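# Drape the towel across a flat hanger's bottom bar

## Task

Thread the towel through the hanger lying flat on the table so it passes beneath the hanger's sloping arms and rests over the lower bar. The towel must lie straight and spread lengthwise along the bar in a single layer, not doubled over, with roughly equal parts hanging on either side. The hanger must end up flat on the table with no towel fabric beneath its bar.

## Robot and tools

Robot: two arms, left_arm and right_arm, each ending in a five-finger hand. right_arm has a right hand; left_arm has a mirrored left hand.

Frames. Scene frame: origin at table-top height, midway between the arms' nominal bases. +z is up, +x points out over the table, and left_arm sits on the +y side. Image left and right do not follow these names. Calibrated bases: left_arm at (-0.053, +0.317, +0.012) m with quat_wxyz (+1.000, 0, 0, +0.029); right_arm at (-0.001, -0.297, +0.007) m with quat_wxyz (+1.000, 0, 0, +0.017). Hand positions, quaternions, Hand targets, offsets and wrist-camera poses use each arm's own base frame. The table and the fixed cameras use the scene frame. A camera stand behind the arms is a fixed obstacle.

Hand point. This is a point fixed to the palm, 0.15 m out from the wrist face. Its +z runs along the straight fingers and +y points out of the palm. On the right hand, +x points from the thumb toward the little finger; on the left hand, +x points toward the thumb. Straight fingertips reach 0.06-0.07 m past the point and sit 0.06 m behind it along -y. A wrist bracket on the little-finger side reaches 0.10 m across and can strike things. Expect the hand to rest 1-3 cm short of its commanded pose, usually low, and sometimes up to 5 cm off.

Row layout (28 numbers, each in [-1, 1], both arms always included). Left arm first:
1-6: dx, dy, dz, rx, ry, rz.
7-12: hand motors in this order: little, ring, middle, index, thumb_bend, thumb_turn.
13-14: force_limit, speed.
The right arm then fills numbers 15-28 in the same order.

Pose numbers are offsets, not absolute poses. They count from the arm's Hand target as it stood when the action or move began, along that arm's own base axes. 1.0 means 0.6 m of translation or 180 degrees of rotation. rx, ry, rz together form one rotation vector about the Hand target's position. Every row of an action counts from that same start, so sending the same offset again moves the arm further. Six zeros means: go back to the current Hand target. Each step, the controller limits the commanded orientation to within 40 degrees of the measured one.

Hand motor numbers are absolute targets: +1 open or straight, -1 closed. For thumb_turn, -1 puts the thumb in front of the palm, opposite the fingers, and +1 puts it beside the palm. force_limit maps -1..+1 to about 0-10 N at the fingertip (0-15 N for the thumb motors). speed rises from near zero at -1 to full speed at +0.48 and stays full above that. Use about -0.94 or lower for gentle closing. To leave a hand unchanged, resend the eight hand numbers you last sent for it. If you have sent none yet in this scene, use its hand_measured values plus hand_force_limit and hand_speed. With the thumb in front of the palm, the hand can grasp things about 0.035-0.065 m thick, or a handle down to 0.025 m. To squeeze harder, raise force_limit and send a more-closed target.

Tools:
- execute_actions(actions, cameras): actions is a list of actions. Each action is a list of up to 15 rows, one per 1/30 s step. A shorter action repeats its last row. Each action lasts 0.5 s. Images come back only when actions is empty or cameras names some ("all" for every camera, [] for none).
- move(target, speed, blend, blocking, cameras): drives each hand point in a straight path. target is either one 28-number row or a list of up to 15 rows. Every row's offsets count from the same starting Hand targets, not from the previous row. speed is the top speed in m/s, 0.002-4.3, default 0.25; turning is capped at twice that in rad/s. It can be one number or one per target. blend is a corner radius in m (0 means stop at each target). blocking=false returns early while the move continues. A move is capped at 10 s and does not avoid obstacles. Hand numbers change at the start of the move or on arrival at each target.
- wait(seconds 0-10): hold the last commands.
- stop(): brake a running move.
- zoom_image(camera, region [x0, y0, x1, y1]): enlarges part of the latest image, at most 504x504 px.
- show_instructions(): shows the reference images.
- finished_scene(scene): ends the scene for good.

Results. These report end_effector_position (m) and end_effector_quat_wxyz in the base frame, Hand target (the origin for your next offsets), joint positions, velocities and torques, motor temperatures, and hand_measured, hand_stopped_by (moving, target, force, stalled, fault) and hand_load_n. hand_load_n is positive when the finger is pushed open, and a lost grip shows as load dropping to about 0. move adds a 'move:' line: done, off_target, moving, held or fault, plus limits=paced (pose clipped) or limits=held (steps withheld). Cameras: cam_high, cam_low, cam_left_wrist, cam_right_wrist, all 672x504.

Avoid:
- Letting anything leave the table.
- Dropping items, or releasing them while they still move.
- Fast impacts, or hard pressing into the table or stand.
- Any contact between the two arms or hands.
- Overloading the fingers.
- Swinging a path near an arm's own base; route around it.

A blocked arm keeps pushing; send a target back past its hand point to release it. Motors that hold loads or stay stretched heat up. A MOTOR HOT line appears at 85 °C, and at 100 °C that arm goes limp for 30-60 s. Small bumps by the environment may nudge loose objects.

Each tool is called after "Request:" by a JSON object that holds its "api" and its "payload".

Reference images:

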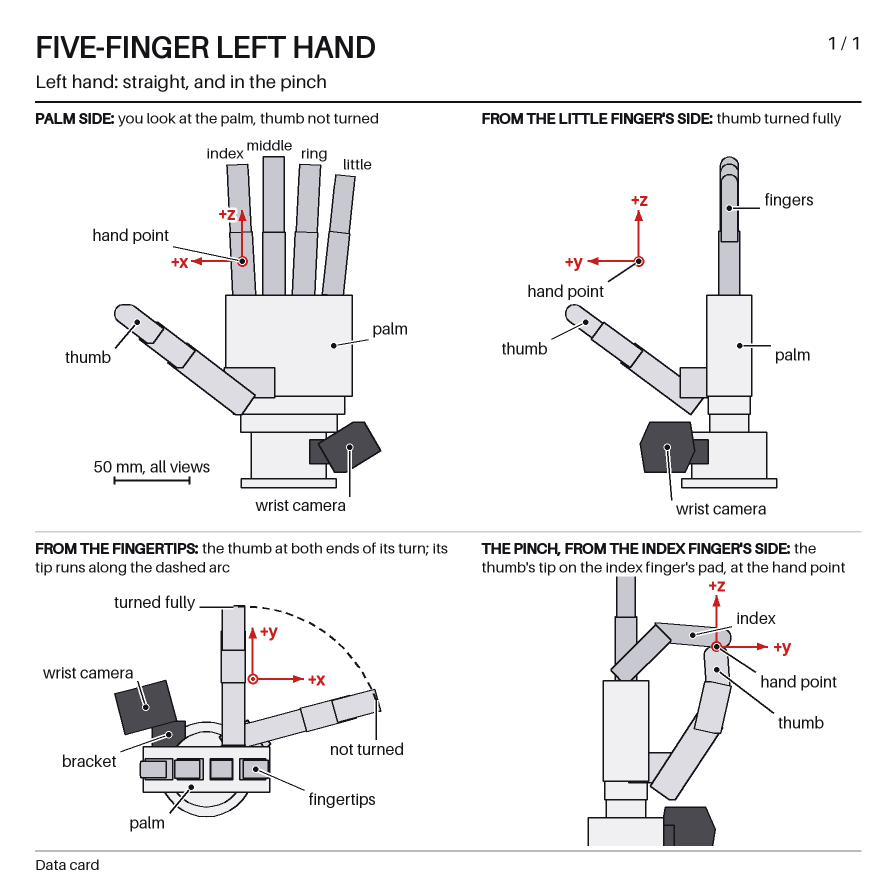

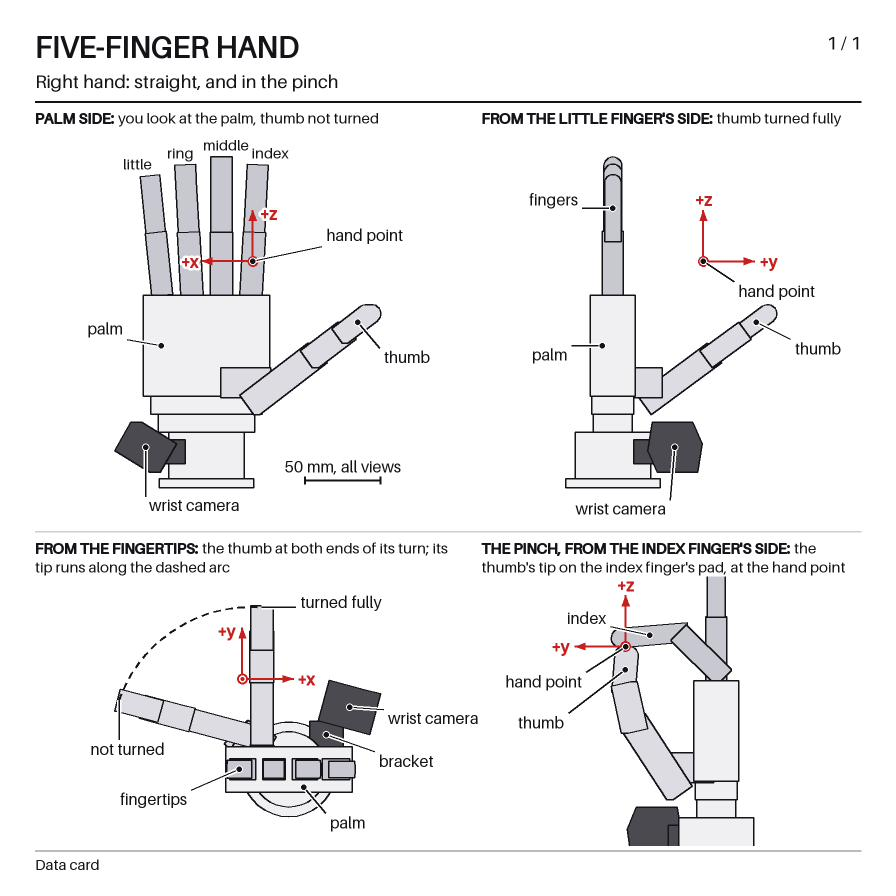

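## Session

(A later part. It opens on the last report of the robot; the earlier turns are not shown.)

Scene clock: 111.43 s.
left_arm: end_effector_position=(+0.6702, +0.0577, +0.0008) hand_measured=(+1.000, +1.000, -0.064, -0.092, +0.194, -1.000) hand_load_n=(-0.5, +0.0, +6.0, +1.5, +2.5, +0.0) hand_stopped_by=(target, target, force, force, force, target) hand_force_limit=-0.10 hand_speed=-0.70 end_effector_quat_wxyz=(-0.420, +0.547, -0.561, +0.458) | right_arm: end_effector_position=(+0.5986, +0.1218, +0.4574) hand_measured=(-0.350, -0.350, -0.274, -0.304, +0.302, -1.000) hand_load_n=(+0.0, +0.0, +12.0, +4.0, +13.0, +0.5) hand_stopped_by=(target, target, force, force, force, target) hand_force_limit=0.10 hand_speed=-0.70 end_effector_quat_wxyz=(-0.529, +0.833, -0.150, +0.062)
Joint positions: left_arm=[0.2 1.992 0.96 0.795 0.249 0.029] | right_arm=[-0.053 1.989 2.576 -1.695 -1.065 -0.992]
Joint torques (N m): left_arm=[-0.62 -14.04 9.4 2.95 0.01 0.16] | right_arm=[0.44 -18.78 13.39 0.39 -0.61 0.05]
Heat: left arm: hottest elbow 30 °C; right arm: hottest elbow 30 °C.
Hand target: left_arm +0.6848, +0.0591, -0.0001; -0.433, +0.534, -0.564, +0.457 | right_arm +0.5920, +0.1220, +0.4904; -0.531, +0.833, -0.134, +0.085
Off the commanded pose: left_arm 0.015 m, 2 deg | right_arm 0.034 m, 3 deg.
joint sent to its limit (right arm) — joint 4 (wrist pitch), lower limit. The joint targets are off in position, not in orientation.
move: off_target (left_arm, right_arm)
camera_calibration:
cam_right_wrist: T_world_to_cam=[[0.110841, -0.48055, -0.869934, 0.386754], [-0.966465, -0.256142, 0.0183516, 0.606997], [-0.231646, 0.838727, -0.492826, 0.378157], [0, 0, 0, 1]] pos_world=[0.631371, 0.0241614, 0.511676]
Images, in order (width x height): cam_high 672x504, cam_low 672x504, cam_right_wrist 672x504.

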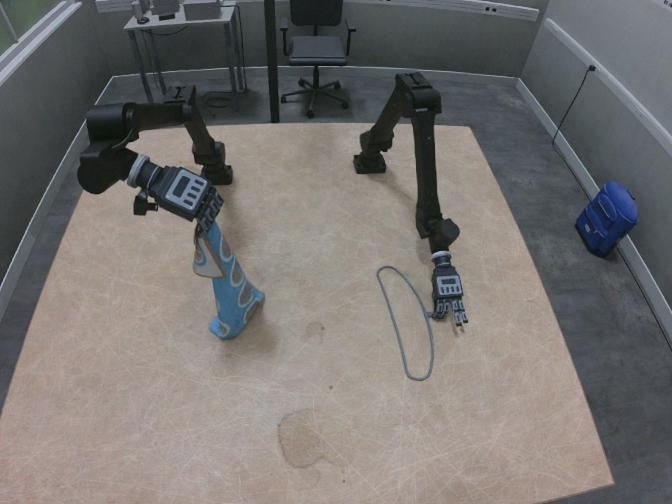

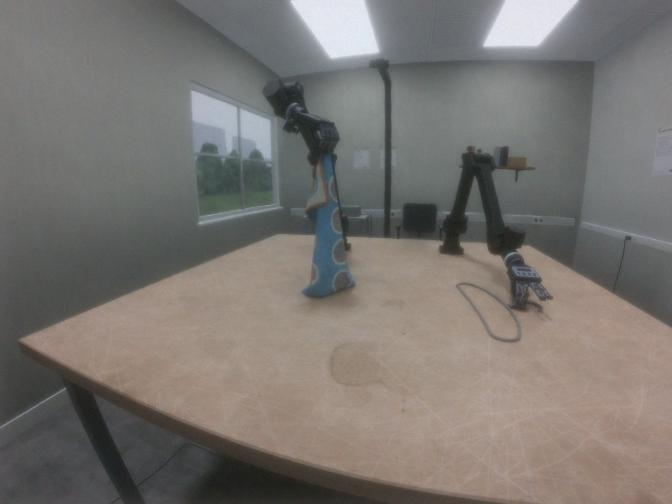

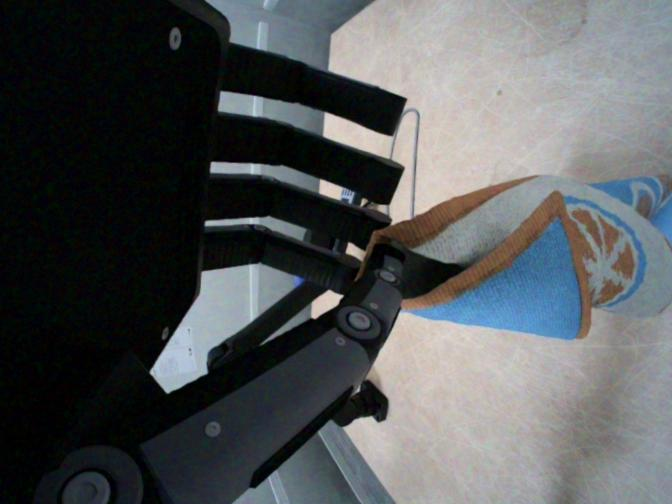

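Request:
{"api": "move", "payload": {"target": [[0,0,0,0,0,0,1,1,-0.2,-0.2,0.1,-1,-0.1,-0.7,0.0,-0.03,0.09,0,0,0,-0.35,-0.35,-0.42,-0.42,0.1,-1,0.1,-0.7],[0,0,0,0,0,0,1,1,-0.2,-0.2,0.1,-1,-0.1,-0.7,-0.04,-0.25,0.07,0,0,-0.01,-0.35,-0.35,-0.42,-0.42,0.1,-1,0.1,-0.7],[0,0,0,0,0,0,1,1,-0.2,-0.2,0.1,-1,-0.1,-0.7,-0.04,-0.25,0.01,0,0,-0.01,-0.35,-0.35,-0.42,-0.42,0.1,-1,0.1,-0.7]], "speed": 0.15, "blend": [0.02, 0.02, 0], "cameras": ["cam_high","cam_low","cam_right_wrist"]}}

Request:
{"api": "zoom_image", "payload": {"camera": "cam_high", "region": [80, 170, 330, 400]}}

Scene clock: 115.63 s.
left_arm: end_effector_position=(+0.6702, +0.0577, +0.0008) hand_measured=(+1.000, +1.000, -0.064, -0.092, +0.194, -1.000) hand_load_n=(+0.0, +0.0, +6.0, +2.0, +2.5, +0.0) hand_stopped_by=(target, target, force, force, force, target) hand_force_limit=-0.10 hand_speed=-0.70 end_effector_quat_wxyz=(-0.420, +0.547, -0.561, +0.458) | right_arm: end_effector_position=(+0.5788, -0.0311, +0.4768) hand_measured=(-0.350, -0.350, -0.274, -0.304, +0.302, -1.000) hand_load_n=(+0.0, +0.0, +11.5, +3.5, +12.5, +0.5) hand_stopped_by=(target, target, force, force, force, target) hand_force_limit=0.10 hand_speed=-0.70 end_effector_quat_wxyz=(-0.547, +0.799, -0.200, +0.149)
Joint positions: left_arm=[0.2 1.992 0.96 0.795 0.249 0.029] | right_arm=[-0.337 1.88 2.431 -1.695 -1.167 -1.133]
Joint torques (N m): left_arm=[-0.56 -14.04 9.4 2.95 0.01 0.16] | right_arm=[0.91 -19.08 8.35 0.35 -0.65 -0.16]
Heat: left arm: hottest elbow 30 °C; right arm: hottest elbow 30 °C.
Hand target: left_arm +0.6848, +0.0591, -0.0001; -0.433, +0.534, -0.564, +0.457 | right_arm +0.5680, -0.0280, +0.4964; -0.529, +0.830, -0.147, +0.094
Off the commanded pose: left_arm 0.015 m, 2 deg | right_arm 0.023 m, 10 deg.
joint sent to its limit (right arm) — joint 4 (wrist pitch), lower limit. The joint targets are off in position and orientation.
move: off_target (left_arm, right_arm); blend cut to 0.018 m at target 2
camera_calibration:
cam_right_wrist: T_world_to_cam=[[0.113803, -0.461199, -0.879969, 0.336003], [-0.993236, -0.0733743, -0.0899952, 0.621287], [-0.0230615, 0.884258, -0.466429, 0.379486], [0, 0, 0, 1]] pos_world=[0.587598, -0.135013, 0.528588]
Images, in order (width x height): cam_high 672x504, cam_low 672x504, cam_right_wrist 672x504.

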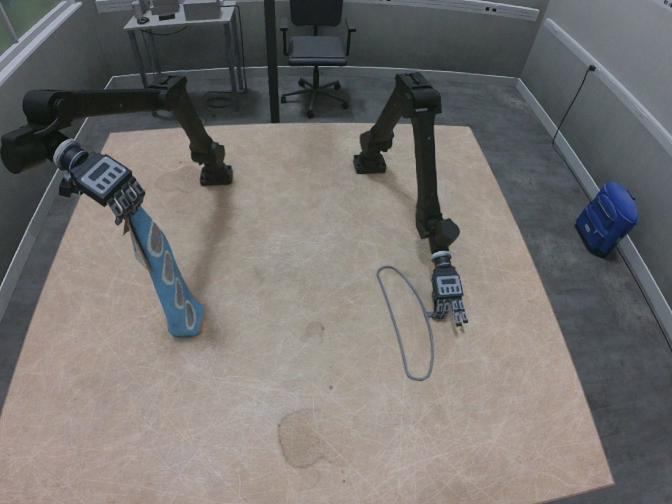

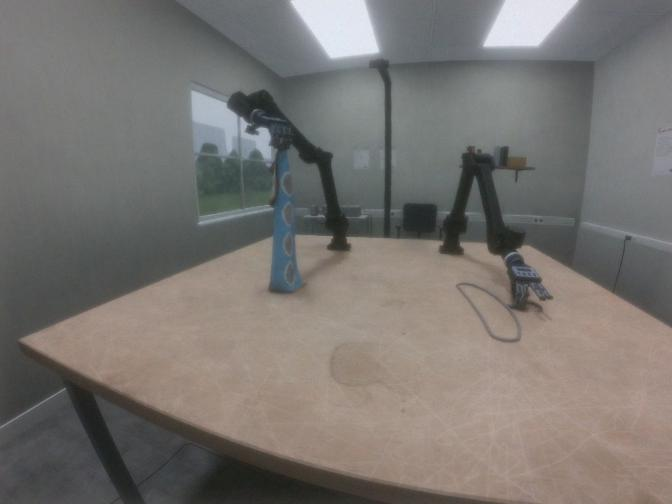

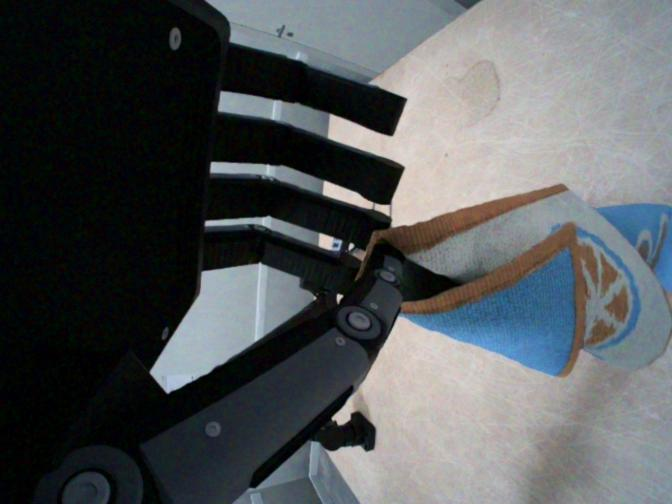

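Scaled by 2.016 from the camera's 672x504 image, which has a finer 960x720 frame.

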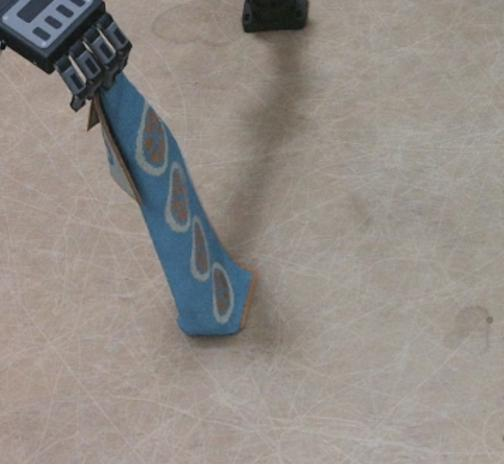

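Request:
{"api": "move", "payload": {"target": [[0,0,0,0,0,0,1,1,-0.2,-0.2,0.1,-1,-0.1,-0.7,0.047,0.197,-0.037,0,0,0.0,-0.35,-0.35,-0.42,-0.42,0.1,-1,0.1,-0.7],[0,0,0,0,0,0,1,1,-0.2,-0.2,0.1,-1,-0.1,-0.7,0.083,0.385,-0.115,0,0,0.02,-0.35,-0.35,-0.42,-0.42,0.1,-1,0.1,-0.7],[0,0,0,0,0,0,1,1,-0.2,-0.2,0.1,-1,-0.1,-0.7,0.117,0.593,-0.29,0,0,0.03,-0.35,-0.35,-0.42,-0.42,0.1,-1,0.1,-0.7]], "speed": 0.2, "blend": [0.04, 0.04, 0], "cameras": ["cam_high","cam_low","cam_right_wrist"]}}

Request:
{"api": "zoom_image", "payload": {"camera": "cam_high", "region": [80, 170, 330, 400]}}

Scene clock: 120.57 s.
left_arm: end_effector_position=(+0.6702, +0.0577, +0.0008) hand_measured=(+1.000, +1.000, -0.064, -0.092, +0.194, -1.000) hand_load_n=(+0.0, +0.0, +6.0, +1.5, +2.5, +0.0) hand_stopped_by=(target, target, force, force, force, target) hand_force_limit=-0.10 hand_speed=-0.70 end_effector_quat_wxyz=(-0.420, +0.547, -0.561, +0.458) | right_arm: end_effector_position=(+0.6331, +0.3270, +0.3112) hand_measured=(-0.350, -0.350, -0.274, -0.304, +0.302, -1.000) hand_load_n=(+0.0, +0.0, +12.0, +3.5, +13.0, +0.5) hand_stopped_by=(target, target, force, force, force, target) hand_force_limit=0.10 hand_speed=-0.70 end_effector_quat_wxyz=(-0.525, +0.842, -0.111, +0.055)
Joint positions: left_arm=[0.2 1.992 0.96 0.795 0.249 0.029] | right_arm=[0.272 1.943 2.06 -0.91 -0.901 -0.645]
Joint torques (N m): left_arm=[-0.56 -14.1 9.42 2.93 0 0.15] | right_arm=[0.26 -19.49 9.98 2.28 -0.41 0.05]
Heat: left arm: hottest elbow 30 °C; right arm: hottest elbow 30 °C.
Hand target: left_arm +0.6848, +0.0591, -0.0001; -0.433, +0.534, -0.564, +0.457 | right_arm +0.6382, +0.3278, +0.3224; -0.533, +0.836, -0.107, +0.068
Off the commanded pose: left_arm 0.015 m, 2 deg | right_arm 0.012 m, 2 deg.
move: off_target (left_arm, right_arm)
camera_calibration:
cam_right_wrist: T_world_to_cam=[[0.170814, -0.485078, -0.857626, 0.313996], [-0.944776, -0.327705, -0.00282074, 0.711878], [-0.27968, 0.810746, -0.514266, 0.188197], [0, 0, 0, 1]] pos_world=[0.671565, 0.233018, 0.368083]
Images, in order (width x height): cam_high 672x504, cam_low 672x504, cam_right_wrist 672x504.

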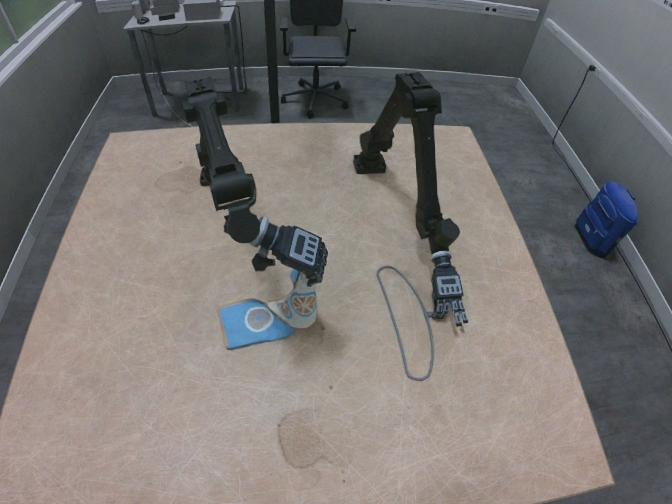

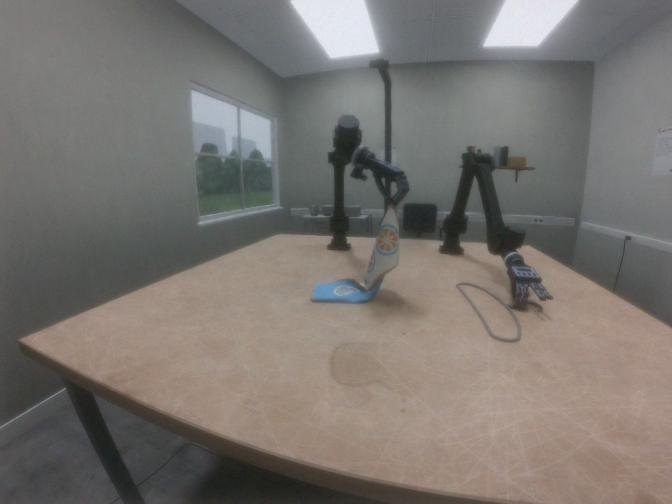

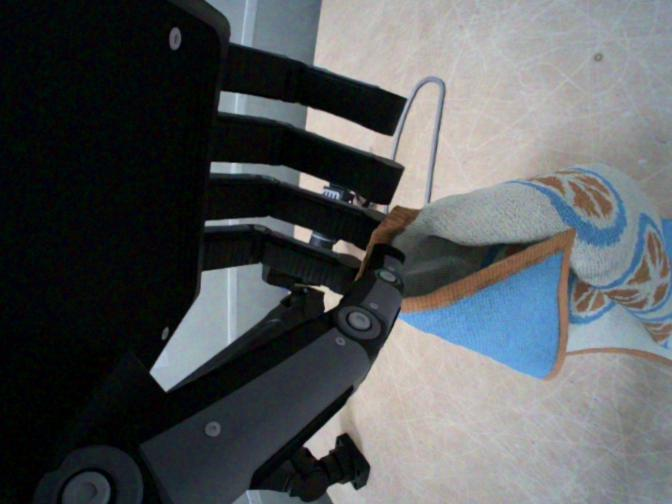

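Scaled by 2.016 from the camera's 672x504 image, which has a finer 960x720 frame.

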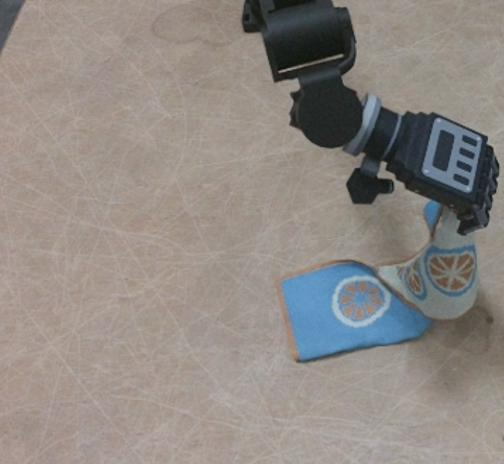

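Request:
{"api": "move", "payload": {"target": [[0,0,0,0,0,0,1,1,-0.2,-0.2,0.1,-1,-0.1,-0.7,0.02,0.1,-0.25,0,0,0.0,-0.35,-0.35,-0.42,-0.42,0.1,-1,0.1,-0.7],[0,0,0,0,0,0,1,1,-0.2,-0.2,0.1,-1,-0.1,-0.7,0.02,0.12,-0.38,0,0,0.0,-0.35,-0.35,-0.42,-0.42,0.1,-1,0.1,-0.7]], "speed": 0.15, "blend": [0.04, 0], "cameras": ["cam_high","cam_low","cam_right_wrist"]}}

Request:
{"api": "zoom_image", "payload": {"camera": "cam_high", "region": [180, 220, 380, 380]}}

Request:
{"api": "zoom_image", "payload": {"camera": "cam_low", "region": [290, 200, 450, 320]}}

Scene clock: 124.50 s.
left_arm: end_effector_position=(+0.6702, +0.0577, +0.0008) hand_measured=(+1.000, +1.000, -0.064, -0.092, +0.194, -1.000) hand_load_n=(+0.0, +0.0, +6.0, +1.5, +2.5, +0.5) hand_stopped_by=(target, target, force, force, force, target) hand_force_limit=-0.10 hand_speed=-0.70 end_effector_quat_wxyz=(-0.420, +0.547, -0.561, +0.458) | right_arm: end_effector_position=(+0.6410, +0.3979, +0.0816) hand_measured=(-0.350, -0.350, -0.274, -0.304, +0.302, -1.000) hand_load_n=(+0.0, +0.0, +12.0, +4.0, +12.5, +0.5) hand_stopped_by=(target, target, force, force, force, target) hand_force_limit=0.10 hand_speed=-0.70 end_effector_quat_wxyz=(-0.524, +0.842, -0.116, +0.051)
Joint positions: left_arm=[0.2 1.992 0.96 0.795 0.249 0.029] | right_arm=[0.369 2.12 1.721 -0.322 -0.829 -0.536]
Joint torques (N m): left_arm=[-0.5 -14.1 9.39 2.95 0.01 0.15] | right_arm=[0.91 -21.01 9.54 2.35 -0.27 0.02]
Heat: left arm: hottest elbow 30 °C; right arm: hottest elbow 30 °C.
Hand target: left_arm +0.6848, +0.0591, -0.0001; -0.433, +0.534, -0.564, +0.457 | right_arm +0.6502, +0.3998, +0.0944; -0.533, +0.836, -0.107, +0.068
Off the commanded pose: left_arm 0.015 m, 2 deg | right_arm 0.016 m, 3 deg.
move: off_target (left_arm, right_arm); blend cut to 0.0395 m at target 1
camera_calibration:
cam_right_wrist: T_world_to_cam=[[0.159399, -0.487172, -0.858636, 0.158399], [-0.946093, -0.323795, 0.00807928, 0.740367], [-0.281958, 0.811062, -0.512522, 0.0161216], [0, 0, 0, 1]] pos_world=[0.679753, 0.303818, 0.138288]
Images, in order (width x height): cam_high 672x504, cam_low 672x504, cam_right_wrist 672x504.

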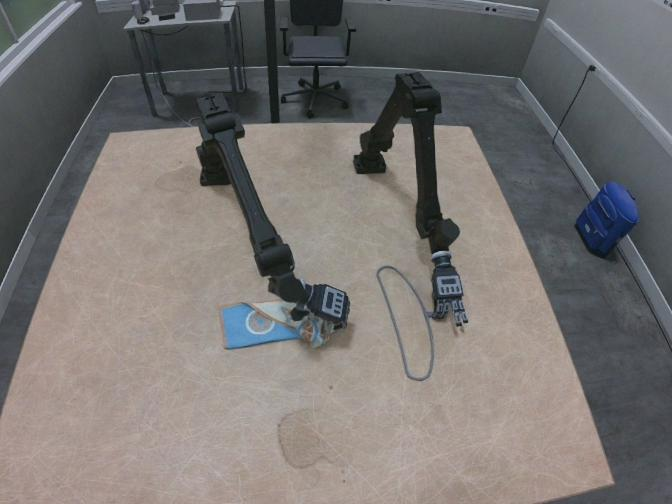

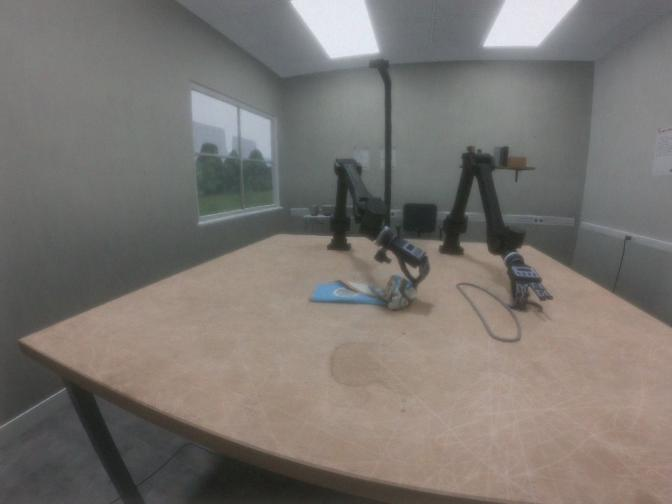

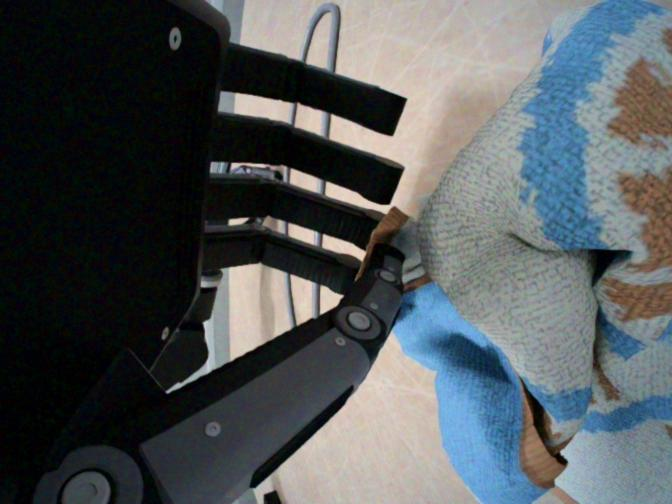

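Scaled by 2.520 from the camera's 672x504 image, which has a finer 960x720 frame.

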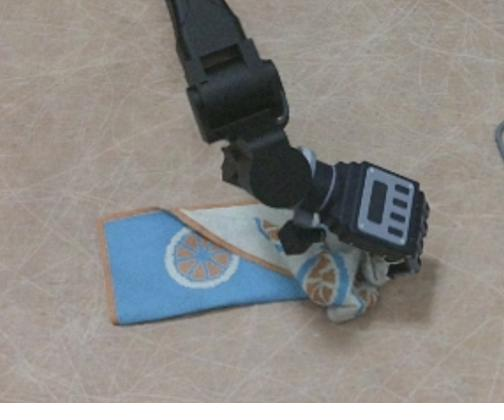

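Scaled by 3.150 from the camera's 672x504 image, which has a finer 960x720 frame.

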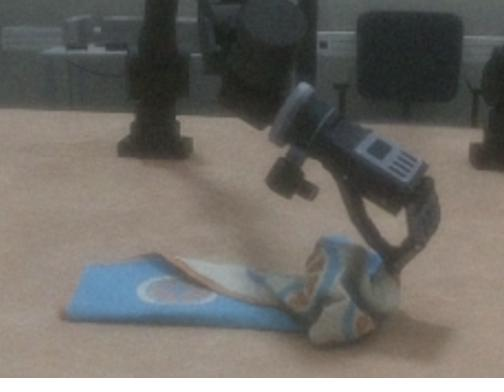

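Request:
{"api": "move", "payload": {"target": [[0,0,0,0,0,0,1,1,0.2,0.2,0.35,-1,-0.1,-0.3,-0.03,-0.1,0.25,0,0,-0.1,-0.35,-0.35,-0.42,-0.42,0.1,-1,0.1,-0.7],[0,0,0.1,0,0,0,1,1,0.2,0.2,0.35,-1,-0.1,-0.3,-0.2,-0.15,0.5,0,0,-0.3,-0.35,-0.35,-0.42,-0.42,0.1,-1,0.1,-0.7],[-0.2,0.05,0.3,0,0,0,1,1,0.2,0.2,0.35,-1,-0.1,-0.3,-0.317,-0.183,0.76,0,0,-0.433,-0.35,-0.35,-0.42,-0.42,0.1,-1,0.1,-0.7]], "speed": 0.25, "blend": [0.0, 0.05, 0], "cameras": ["cam_high","cam_low","cam_right_wrist"]}}

Scene clock: 138.10 s.
left_arm: end_effector_position=(+0.5630, +0.0856, +0.1636) hand_measured=(+1.000, +1.000, +0.200, +0.200, +0.350, -1.000) hand_load_n=(+0.0, +0.0, +0.0, +0.0, +0.0, +0.0) hand_stopped_by=(target, target, target, target, target, target) hand_force_limit=-0.10 hand_speed=-0.30 end_effector_quat_wxyz=(-0.421, +0.547, -0.563, +0.455) | right_arm: end_effector_position=(+0.4638, +0.2945, +0.5039) hand_measured=(-0.350, -0.350, -0.274, -0.304, +0.302, -1.000) hand_load_n=(+0.0, -0.5, +12.0, +3.5, +12.5, +1.0) hand_stopped_by=(target, target, force, force, force, target) hand_force_limit=0.10 hand_speed=-0.70 end_effector_quat_wxyz=(-0.336, +0.609, -0.608, +0.383)
Joint positions: left_arm=[0.316 1.423 0.777 0.395 0.359 0.066] | right_arm=[0.711 1.414 1.91 -1.151 0.66 0.375]
Joint torques (N m): left_arm=[0.03 -12.34 9.72 1.91 0.21 0.09] | right_arm=[0.91 -11.63 15.06 1.02 0.48 0.03]
Heat: left arm: hottest elbow 30 °C; right arm: hottest elbow 30 °C.
Hand target: left_arm +0.5648, +0.0891, +0.1799; -0.433, +0.534, -0.564, +0.457 | right_arm +0.4600, +0.2900, +0.5504; -0.371, +0.583, -0.609, +0.389
Off the commanded pose: left_arm 0.017 m, 2 deg | right_arm 0.047 m, 5 deg.
move: off_target (left_arm, right_arm)
camera_calibration:
cam_right_wrist: T_world_to_cam=[[-0.477346, -0.33659, -0.811694, 0.726187], [-0.521647, 0.851894, -0.0464863, 0.0200918], [0.707124, 0.401228, -0.58223, -0.0364982], [0, 0, 0, 1]] pos_world=[0.382932, 0.241955, 0.569125]
Images, in order (width x height): cam_high 672x504, cam_low 672x504, cam_right_wrist 672x504.

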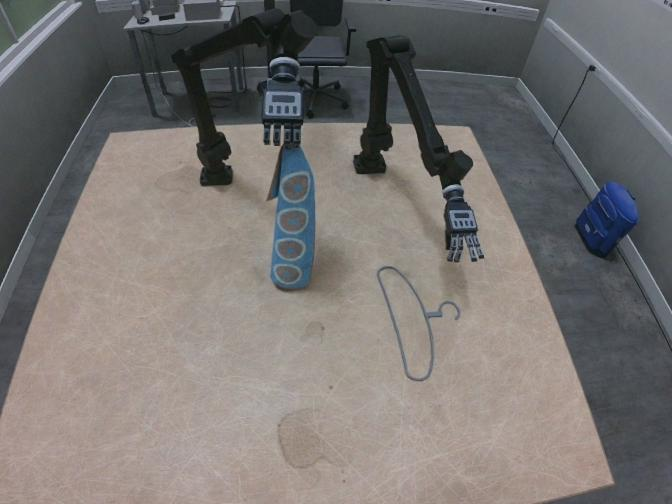

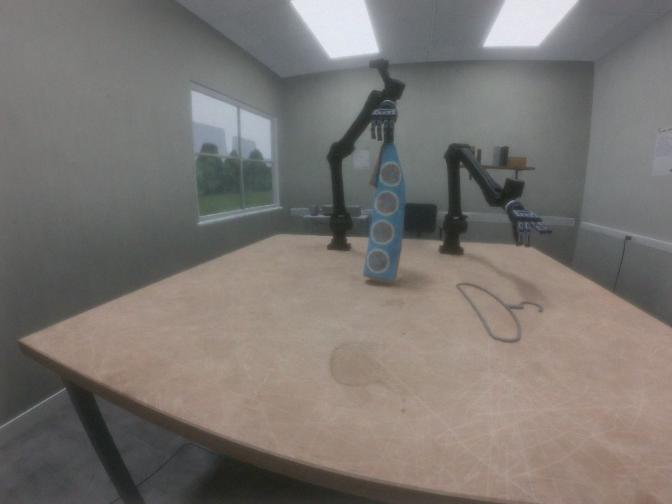

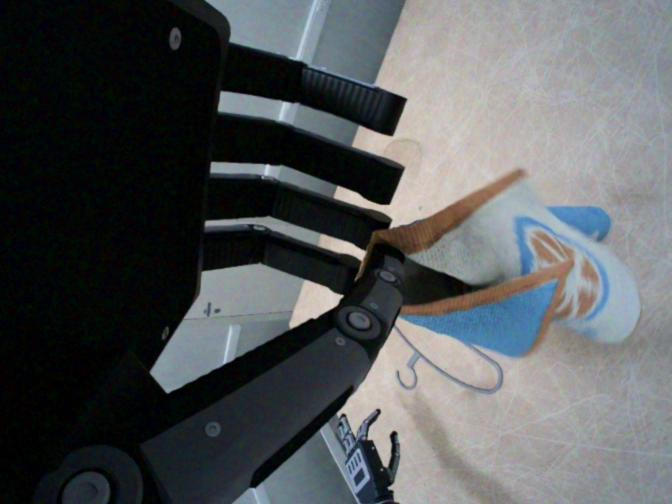

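Request:
{"api": "move", "payload": {"target": [[0,0,0,0,0,0,1,1,0.2,0.2,0.35,-1,-0.1,-0.3,-0.133,0,-0.15,0,0,0,-0.35,-0.35,-0.42,-0.42,0.1,-1,0.1,-0.7],[0,0.2,0.0,0,0,0,1,1,0.2,0.2,0.35,-1,-0.1,-0.3,0.15,0,-0.317,0,0,0,-0.35,-0.35,-0.42,-0.42,0.1,-1,0.1,-0.7],[0,0.2,0.0,0,0,0,1,1,0.2,0.2,0.35,-1,-0.1,-0.3,0.333,0,-0.584,0,0,0,-0.35,-0.35,-0.42,-0.42,0.1,-1,0.1,-0.7],[0,0.2,0.0,0,0,0,1,1,0.2,0.2,0.35,-1,-0.1,-0.3,0.4,0,-0.8,0,0,0,-0.35,-0.35,-0.42,-0.42,0.1,-1,0.1,-0.7]], "speed": 0.2, "blend": [0.03, 0.05, 0.05, 0], "cameras": ["cam_high","cam_low","cam_right_wrist"]}}

Request:
{"api": "zoom_image", "payload": {"camera": "cam_high", "region": [220, 190, 420, 350]}}

Scene clock: 146.17 s.
left_arm: end_effector_position=(+0.5466, +0.1968, +0.1498) hand_measured=(+1.000, +1.000, +0.200, +0.200, +0.350, -1.000) hand_load_n=(+0.0, +0.0, +0.0, +0.0, +0.0, +0.0) hand_stopped_by=(target, target, target, target, target, target) hand_force_limit=-0.10 hand_speed=-0.30 end_effector_quat_wxyz=(-0.409, +0.558, -0.562, +0.454) | right_arm: end_effector_position=(+0.6877, +0.2893, +0.0524) hand_measured=(-0.350, -0.350, -0.274, -0.304, +0.302, -1.000) hand_load_n=(+0.0, -0.5, +11.5, +4.0, +12.5, +0.5) hand_stopped_by=(target, target, force, force, force, target) hand_force_limit=0.10 hand_speed=-0.70 end_effector_quat_wxyz=(-0.355, +0.593, -0.616, +0.378)
Joint positions: left_arm=[0.569 1.526 0.869 0.344 0.601 0.133] | right_arm=[0.458 1.962 1.345 0.078 0.447 0.24]
Joint torques (N m): left_arm=[0.03 -12.28 14.16 1.8 0.32 0.08] | right_arm=[-0.15 -18.2 9.52 2.61 -0.12 -0.15]
Heat: left arm: hottest elbow 30 °C; right arm: hottest elbow 30 °C.
Hand target: left_arm +0.5648, +0.2091, +0.1799; -0.433, +0.534, -0.564, +0.457 | right_arm +0.7000, +0.2900, +0.0704; -0.371, +0.583, -0.609, +0.389
Off the commanded pose: left_arm 0.037 m, 4 deg | right_arm 0.022 m, 3 deg.
move: off_target (left_arm, right_arm)
camera_calibration:
cam_right_wrist: T_world_to_cam=[[-0.461494, -0.293694, -0.837119, 0.442844], [-0.510314, 0.859749, -0.0203029, 0.108954], [0.725674, 0.417824, -0.546645, -0.475119], [0, 0, 0, 1]] pos_world=[0.604752, 0.234904, 0.113204]
Images, in order (width x height): cam_high 672x504, cam_low 672x504, cam_right_wrist 672x504.

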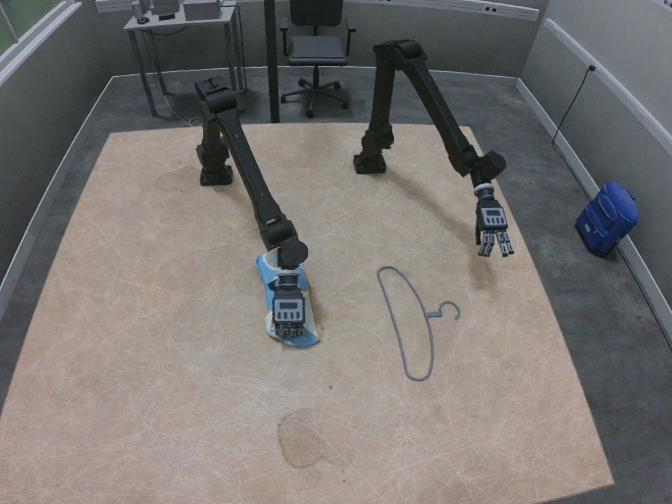

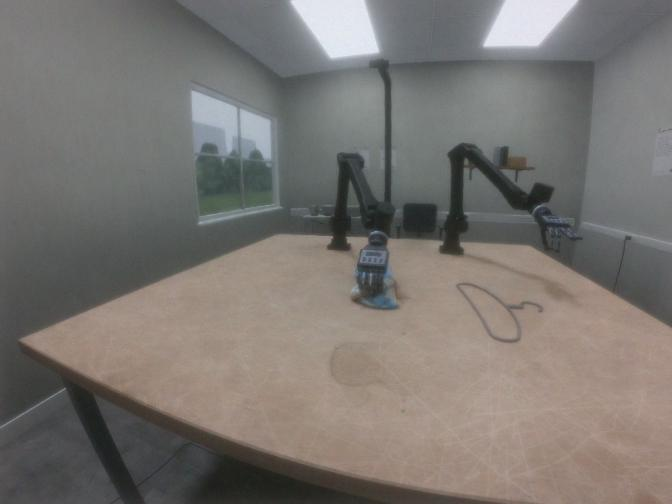

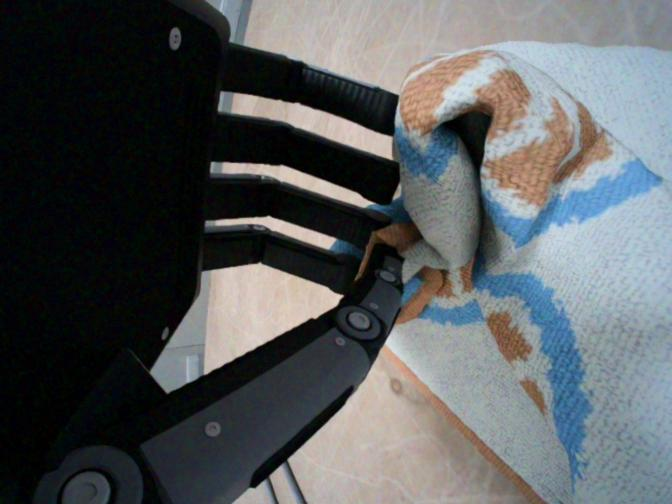

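Scaled by 2.520 from the camera's 672x504 image, which has a finer 960x720 frame.

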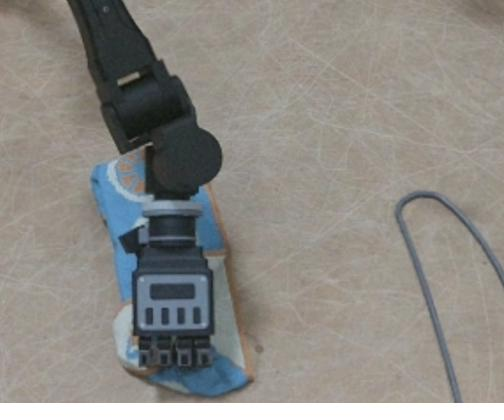

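Request:
{"api": "move", "payload": {"target": [[0,0.0,0,0,0,0,1,1,0.2,0.2,0.35,-1,-0.1,-0.3,0.03,0,0.08,0,0,0,-0.35,-0.35,-0.42,-0.42,0.1,-1,0.1,-0.7],[0,0.0,0.0,0,0,0,1,1,0.2,0.2,0.35,-1,-0.1,-0.3,0.15,0.0,0.0,0,0,0,-0.35,-0.35,-0.42,-0.42,0.1,-1,0.1,-0.7]], "speed": 0.15, "blend": [0.02, 0], "cameras": ["cam_high","cam_low","cam_right_wrist"]}}

Request:
{"api": "zoom_image", "payload": {"camera": "cam_high", "region": [220, 220, 420, 380]}}

Request:
{"api": "zoom_image", "payload": {"camera": "cam_low", "region": [300, 220, 440, 340]}}

Scene clock: 149.43 s.
left_arm: end_effector_position=(+0.5466, +0.1968, +0.1498) hand_measured=(+1.000, +1.000, +0.200, +0.200, +0.350, -1.000) hand_load_n=(+0.0, +0.0, +0.0, +0.0, +0.0, +0.0) hand_stopped_by=(target, target, target, target, target, target) hand_force_limit=-0.10 hand_speed=-0.30 end_effector_quat_wxyz=(-0.409, +0.558, -0.562, +0.454) | right_arm: end_effector_position=(+0.7684, +0.2854, +0.0404) hand_measured=(-0.350, -0.350, -0.274, -0.304, +0.302, -1.000) hand_load_n=(+0.0, +0.0, +11.5, +4.0, +12.5, +0.5) hand_stopped_by=(target, target, force, force, force, target) hand_force_limit=0.10 hand_speed=-0.70 end_effector_quat_wxyz=(-0.354, +0.592, -0.617, +0.377)
Joint positions: left_arm=[0.569 1.526 0.869 0.344 0.601 0.133] | right_arm=[0.4 2.137 1.609 0 0.397 0.211]
Joint torques (N m): left_arm=[-0.03 -12.22 14.17 1.81 0.32 0.08] | right_arm=[-0.09 -20.01 13.98 1.1 -0.12 -0.16]
Heat: left arm: hottest elbow 31 °C; right arm: hottest elbow 31 °C.
Hand target: left_arm +0.5648, +0.2091, +0.1799; -0.433, +0.534, -0.564, +0.457 | right_arm +0.7900, +0.2900, +0.0704; -0.371, +0.583, -0.609, +0.389
Off the commanded pose: left_arm 0.037 m, 4 deg | right_arm 0.037 m, 3 deg.
move: off_target (left_arm, right_arm)
camera_calibration:
cam_right_wrist: T_world_to_cam=[[-0.463781, -0.291372, -0.836666, 0.470013], [-0.509362, 0.860379, -0.0172805, 0.152191], [0.724885, 0.418152, -0.547441, -0.538081], [0, 0, 0, 1]] pos_world=[0.68555, 0.231006, 0.101306]
Images, in order (width x height): cam_high 672x504, cam_low 672x504, cam_right_wrist 672x504.

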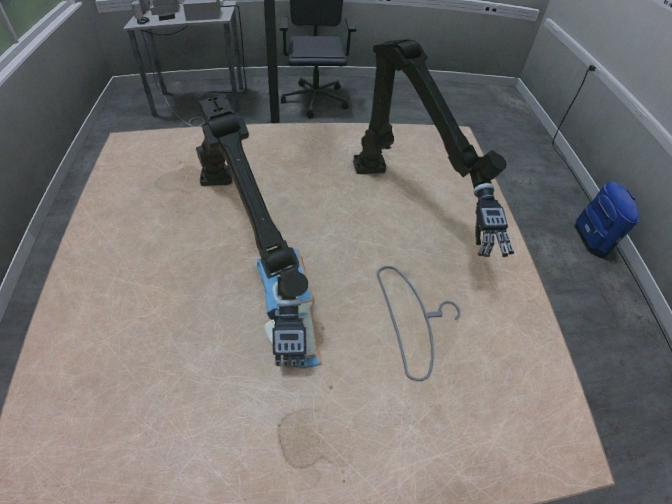

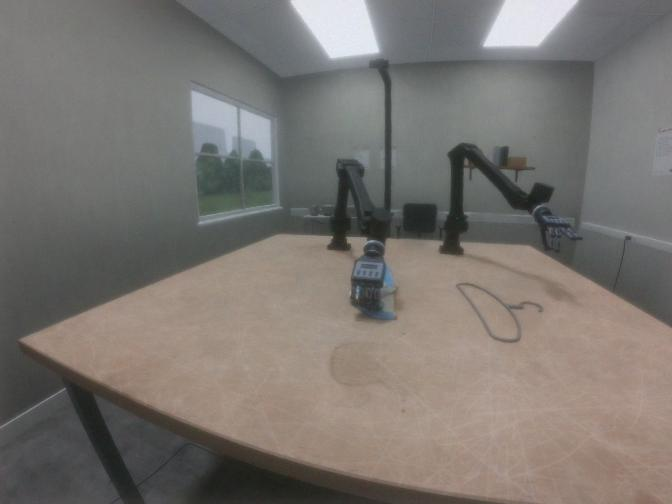

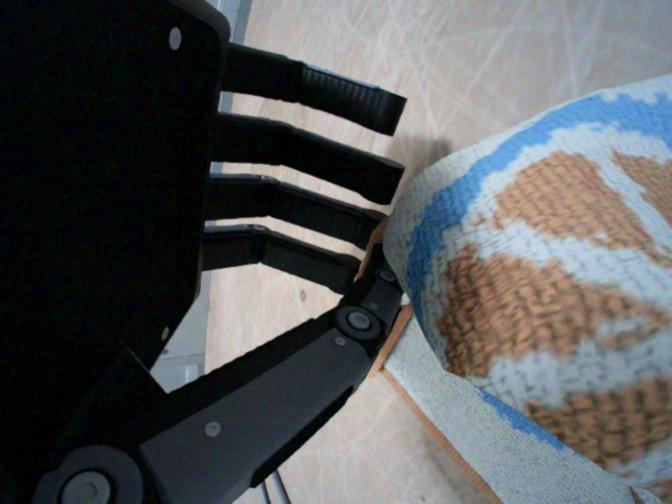

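Scaled by 2.520 from the camera's 672x504 image, which has a finer 960x720 frame.

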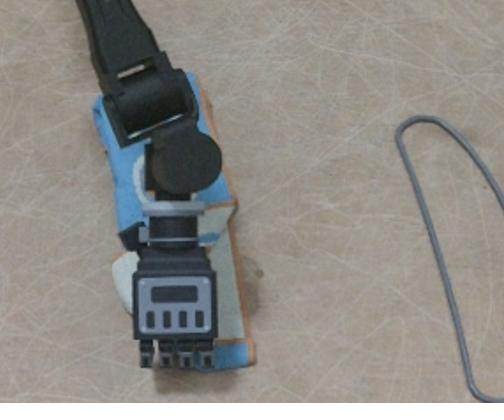

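Scaled by 3.600 from the camera's 672x504 image, which has a finer 960x720 frame.

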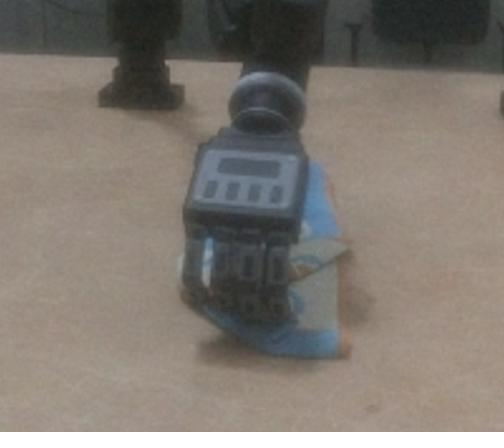

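Request:
{"api": "move", "payload": {"target": [[0,0.0,0,0,0,0,1,1,0.2,0.2,0.35,-1,-0.1,-0.3,-0.01,0,-0.07,0,0,0,-0.35,-0.35,-0.42,-0.42,0.1,-1,0.1,-0.7],[0,0.0,0,0,0,0,1,1,0.2,0.2,0.35,-1,-0.1,-0.3,-0.01,0,-0.07,0,0,0,0,0,0.05,0.05,0.4,-1,0.1,-0.5],[0,0.0,0.0,0,0,0,1,1,0.2,0.2,0.35,-1,-0.1,-0.3,-0.02,0.0,0.15,0,0,0,0,0,0.05,0.05,0.4,-1,0.1,-0.5],[0,0.0,0.0,0,0,0,1,1,0.2,0.2,0.35,-1,-0.1,-0.3,-0.5,-0.2,0.4,0,0,0,0,0,0.05,0.05,0.4,-1,0.1,-0.5]], "speed": [0.1,0.1,0.12,0.3], "cameras": ["cam_high","cam_low","cam_right_wrist"]}}

Request:
{"api": "zoom_image", "payload": {"camera": "cam_high", "region": [220, 220, 420, 380]}}

Request:
{"api": "zoom_image", "payload": {"camera": "cam_low", "region": [300, 220, 440, 340]}}

Scene clock: 156.80 s.
left_arm: end_effector_position=(+0.5466, +0.1968, +0.1498) hand_measured=(+1.000, +1.000, +0.200, +0.200, +0.350, -1.000) hand_load_n=(+0.0, +0.0, +0.0, +0.0, +0.0, +0.0) hand_stopped_by=(target, target, target, target, target, target) hand_force_limit=-0.10 hand_speed=-0.30 end_effector_quat_wxyz=(-0.409, +0.558, -0.562, +0.454) | right_arm: end_effector_position=(+0.4906, +0.1709, +0.3025) hand_measured=(+0.000, +0.000, +0.050, +0.050, +0.400, -1.000) hand_load_n=(+0.0, +0.0, +0.0, +0.0, +0.0, +0.0) hand_stopped_by=(target, target, target, target, target, target) hand_force_limit=0.10 hand_speed=-0.50 end_effector_quat_wxyz=(-0.370, +0.585, -0.613, +0.383)
Joint positions: left_arm=[0.569 1.526 0.869 0.344 0.601 0.133] | right_arm=[0.406 1.136 1.066 -0.421 0.4 0.211]
Joint torques (N m): left_arm=[0.03 -12.28 14.22 1.8 0.33 0.09] | right_arm=[1.08 -8.12 10.51 1.24 0.21 -0.09]
Heat: left arm: hottest elbow 31 °C; right arm: hottest elbow 31 °C.
Hand target: left_arm +0.5648, +0.2091, +0.1799; -0.433, +0.534, -0.564, +0.457 | right_arm +0.4900, +0.1700, +0.3104; -0.371, +0.583, -0.609, +0.389
Off the commanded pose: left_arm 0.037 m, 4 deg | right_arm 0.008 m, 1 deg.
move: off_target (left_arm); target 2's new numbers were sent with right_arm's hand 0.011 m and 1 deg from that target
camera_calibration:
cam_right_wrist: T_world_to_cam=[[-0.433652, -0.281902, -0.855849, 0.516455], [-0.511615, 0.858889, -0.0236717, 0.117042], [0.741752, 0.4276, -0.516684, -0.164523], [0, 0, 0, 1]] pos_world=[0.405878, 0.115413, 0.359772]
Images, in order (width x height): cam_high 672x504, cam_low 672x504, cam_right_wrist 672x504.

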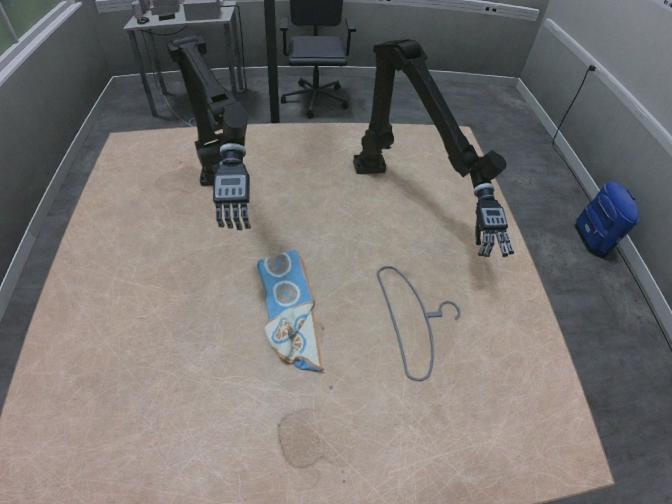

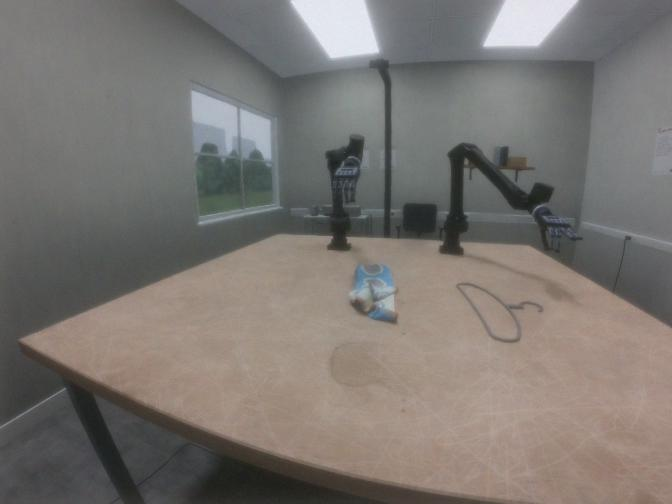

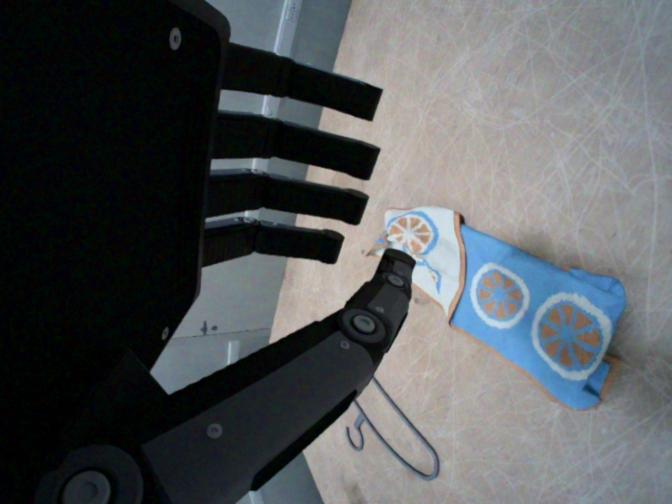

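Scaled by 2.520 from the camera's 672x504 image, which has a finer 960x720 frame.

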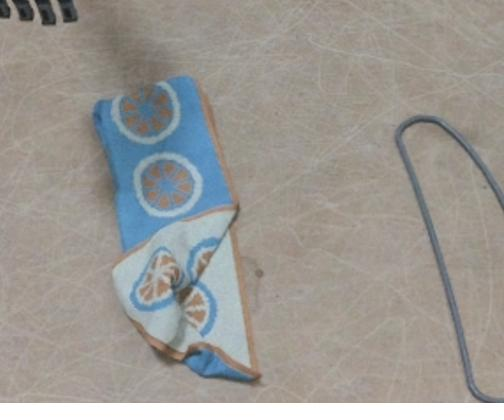

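Scaled by 3.600 from the camera's 672x504 image, which has a finer 960x720 frame.

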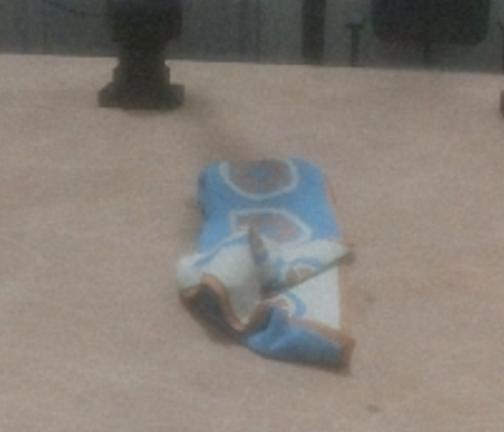

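Request:
{"api": "zoom_image", "payload": {"camera": "cam_right_wrist", "region": [350, 190, 650, 430]}}

Scaled by 1.680 from the camera's 672x504 image, which has a finer 960x720 frame.

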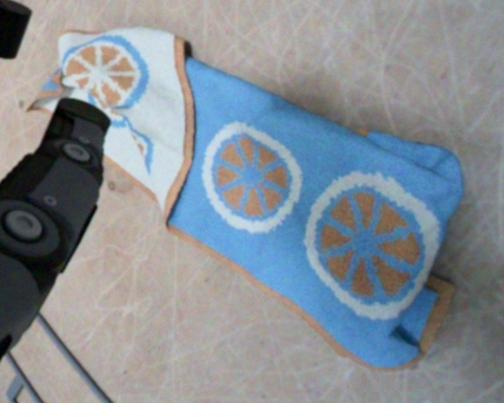

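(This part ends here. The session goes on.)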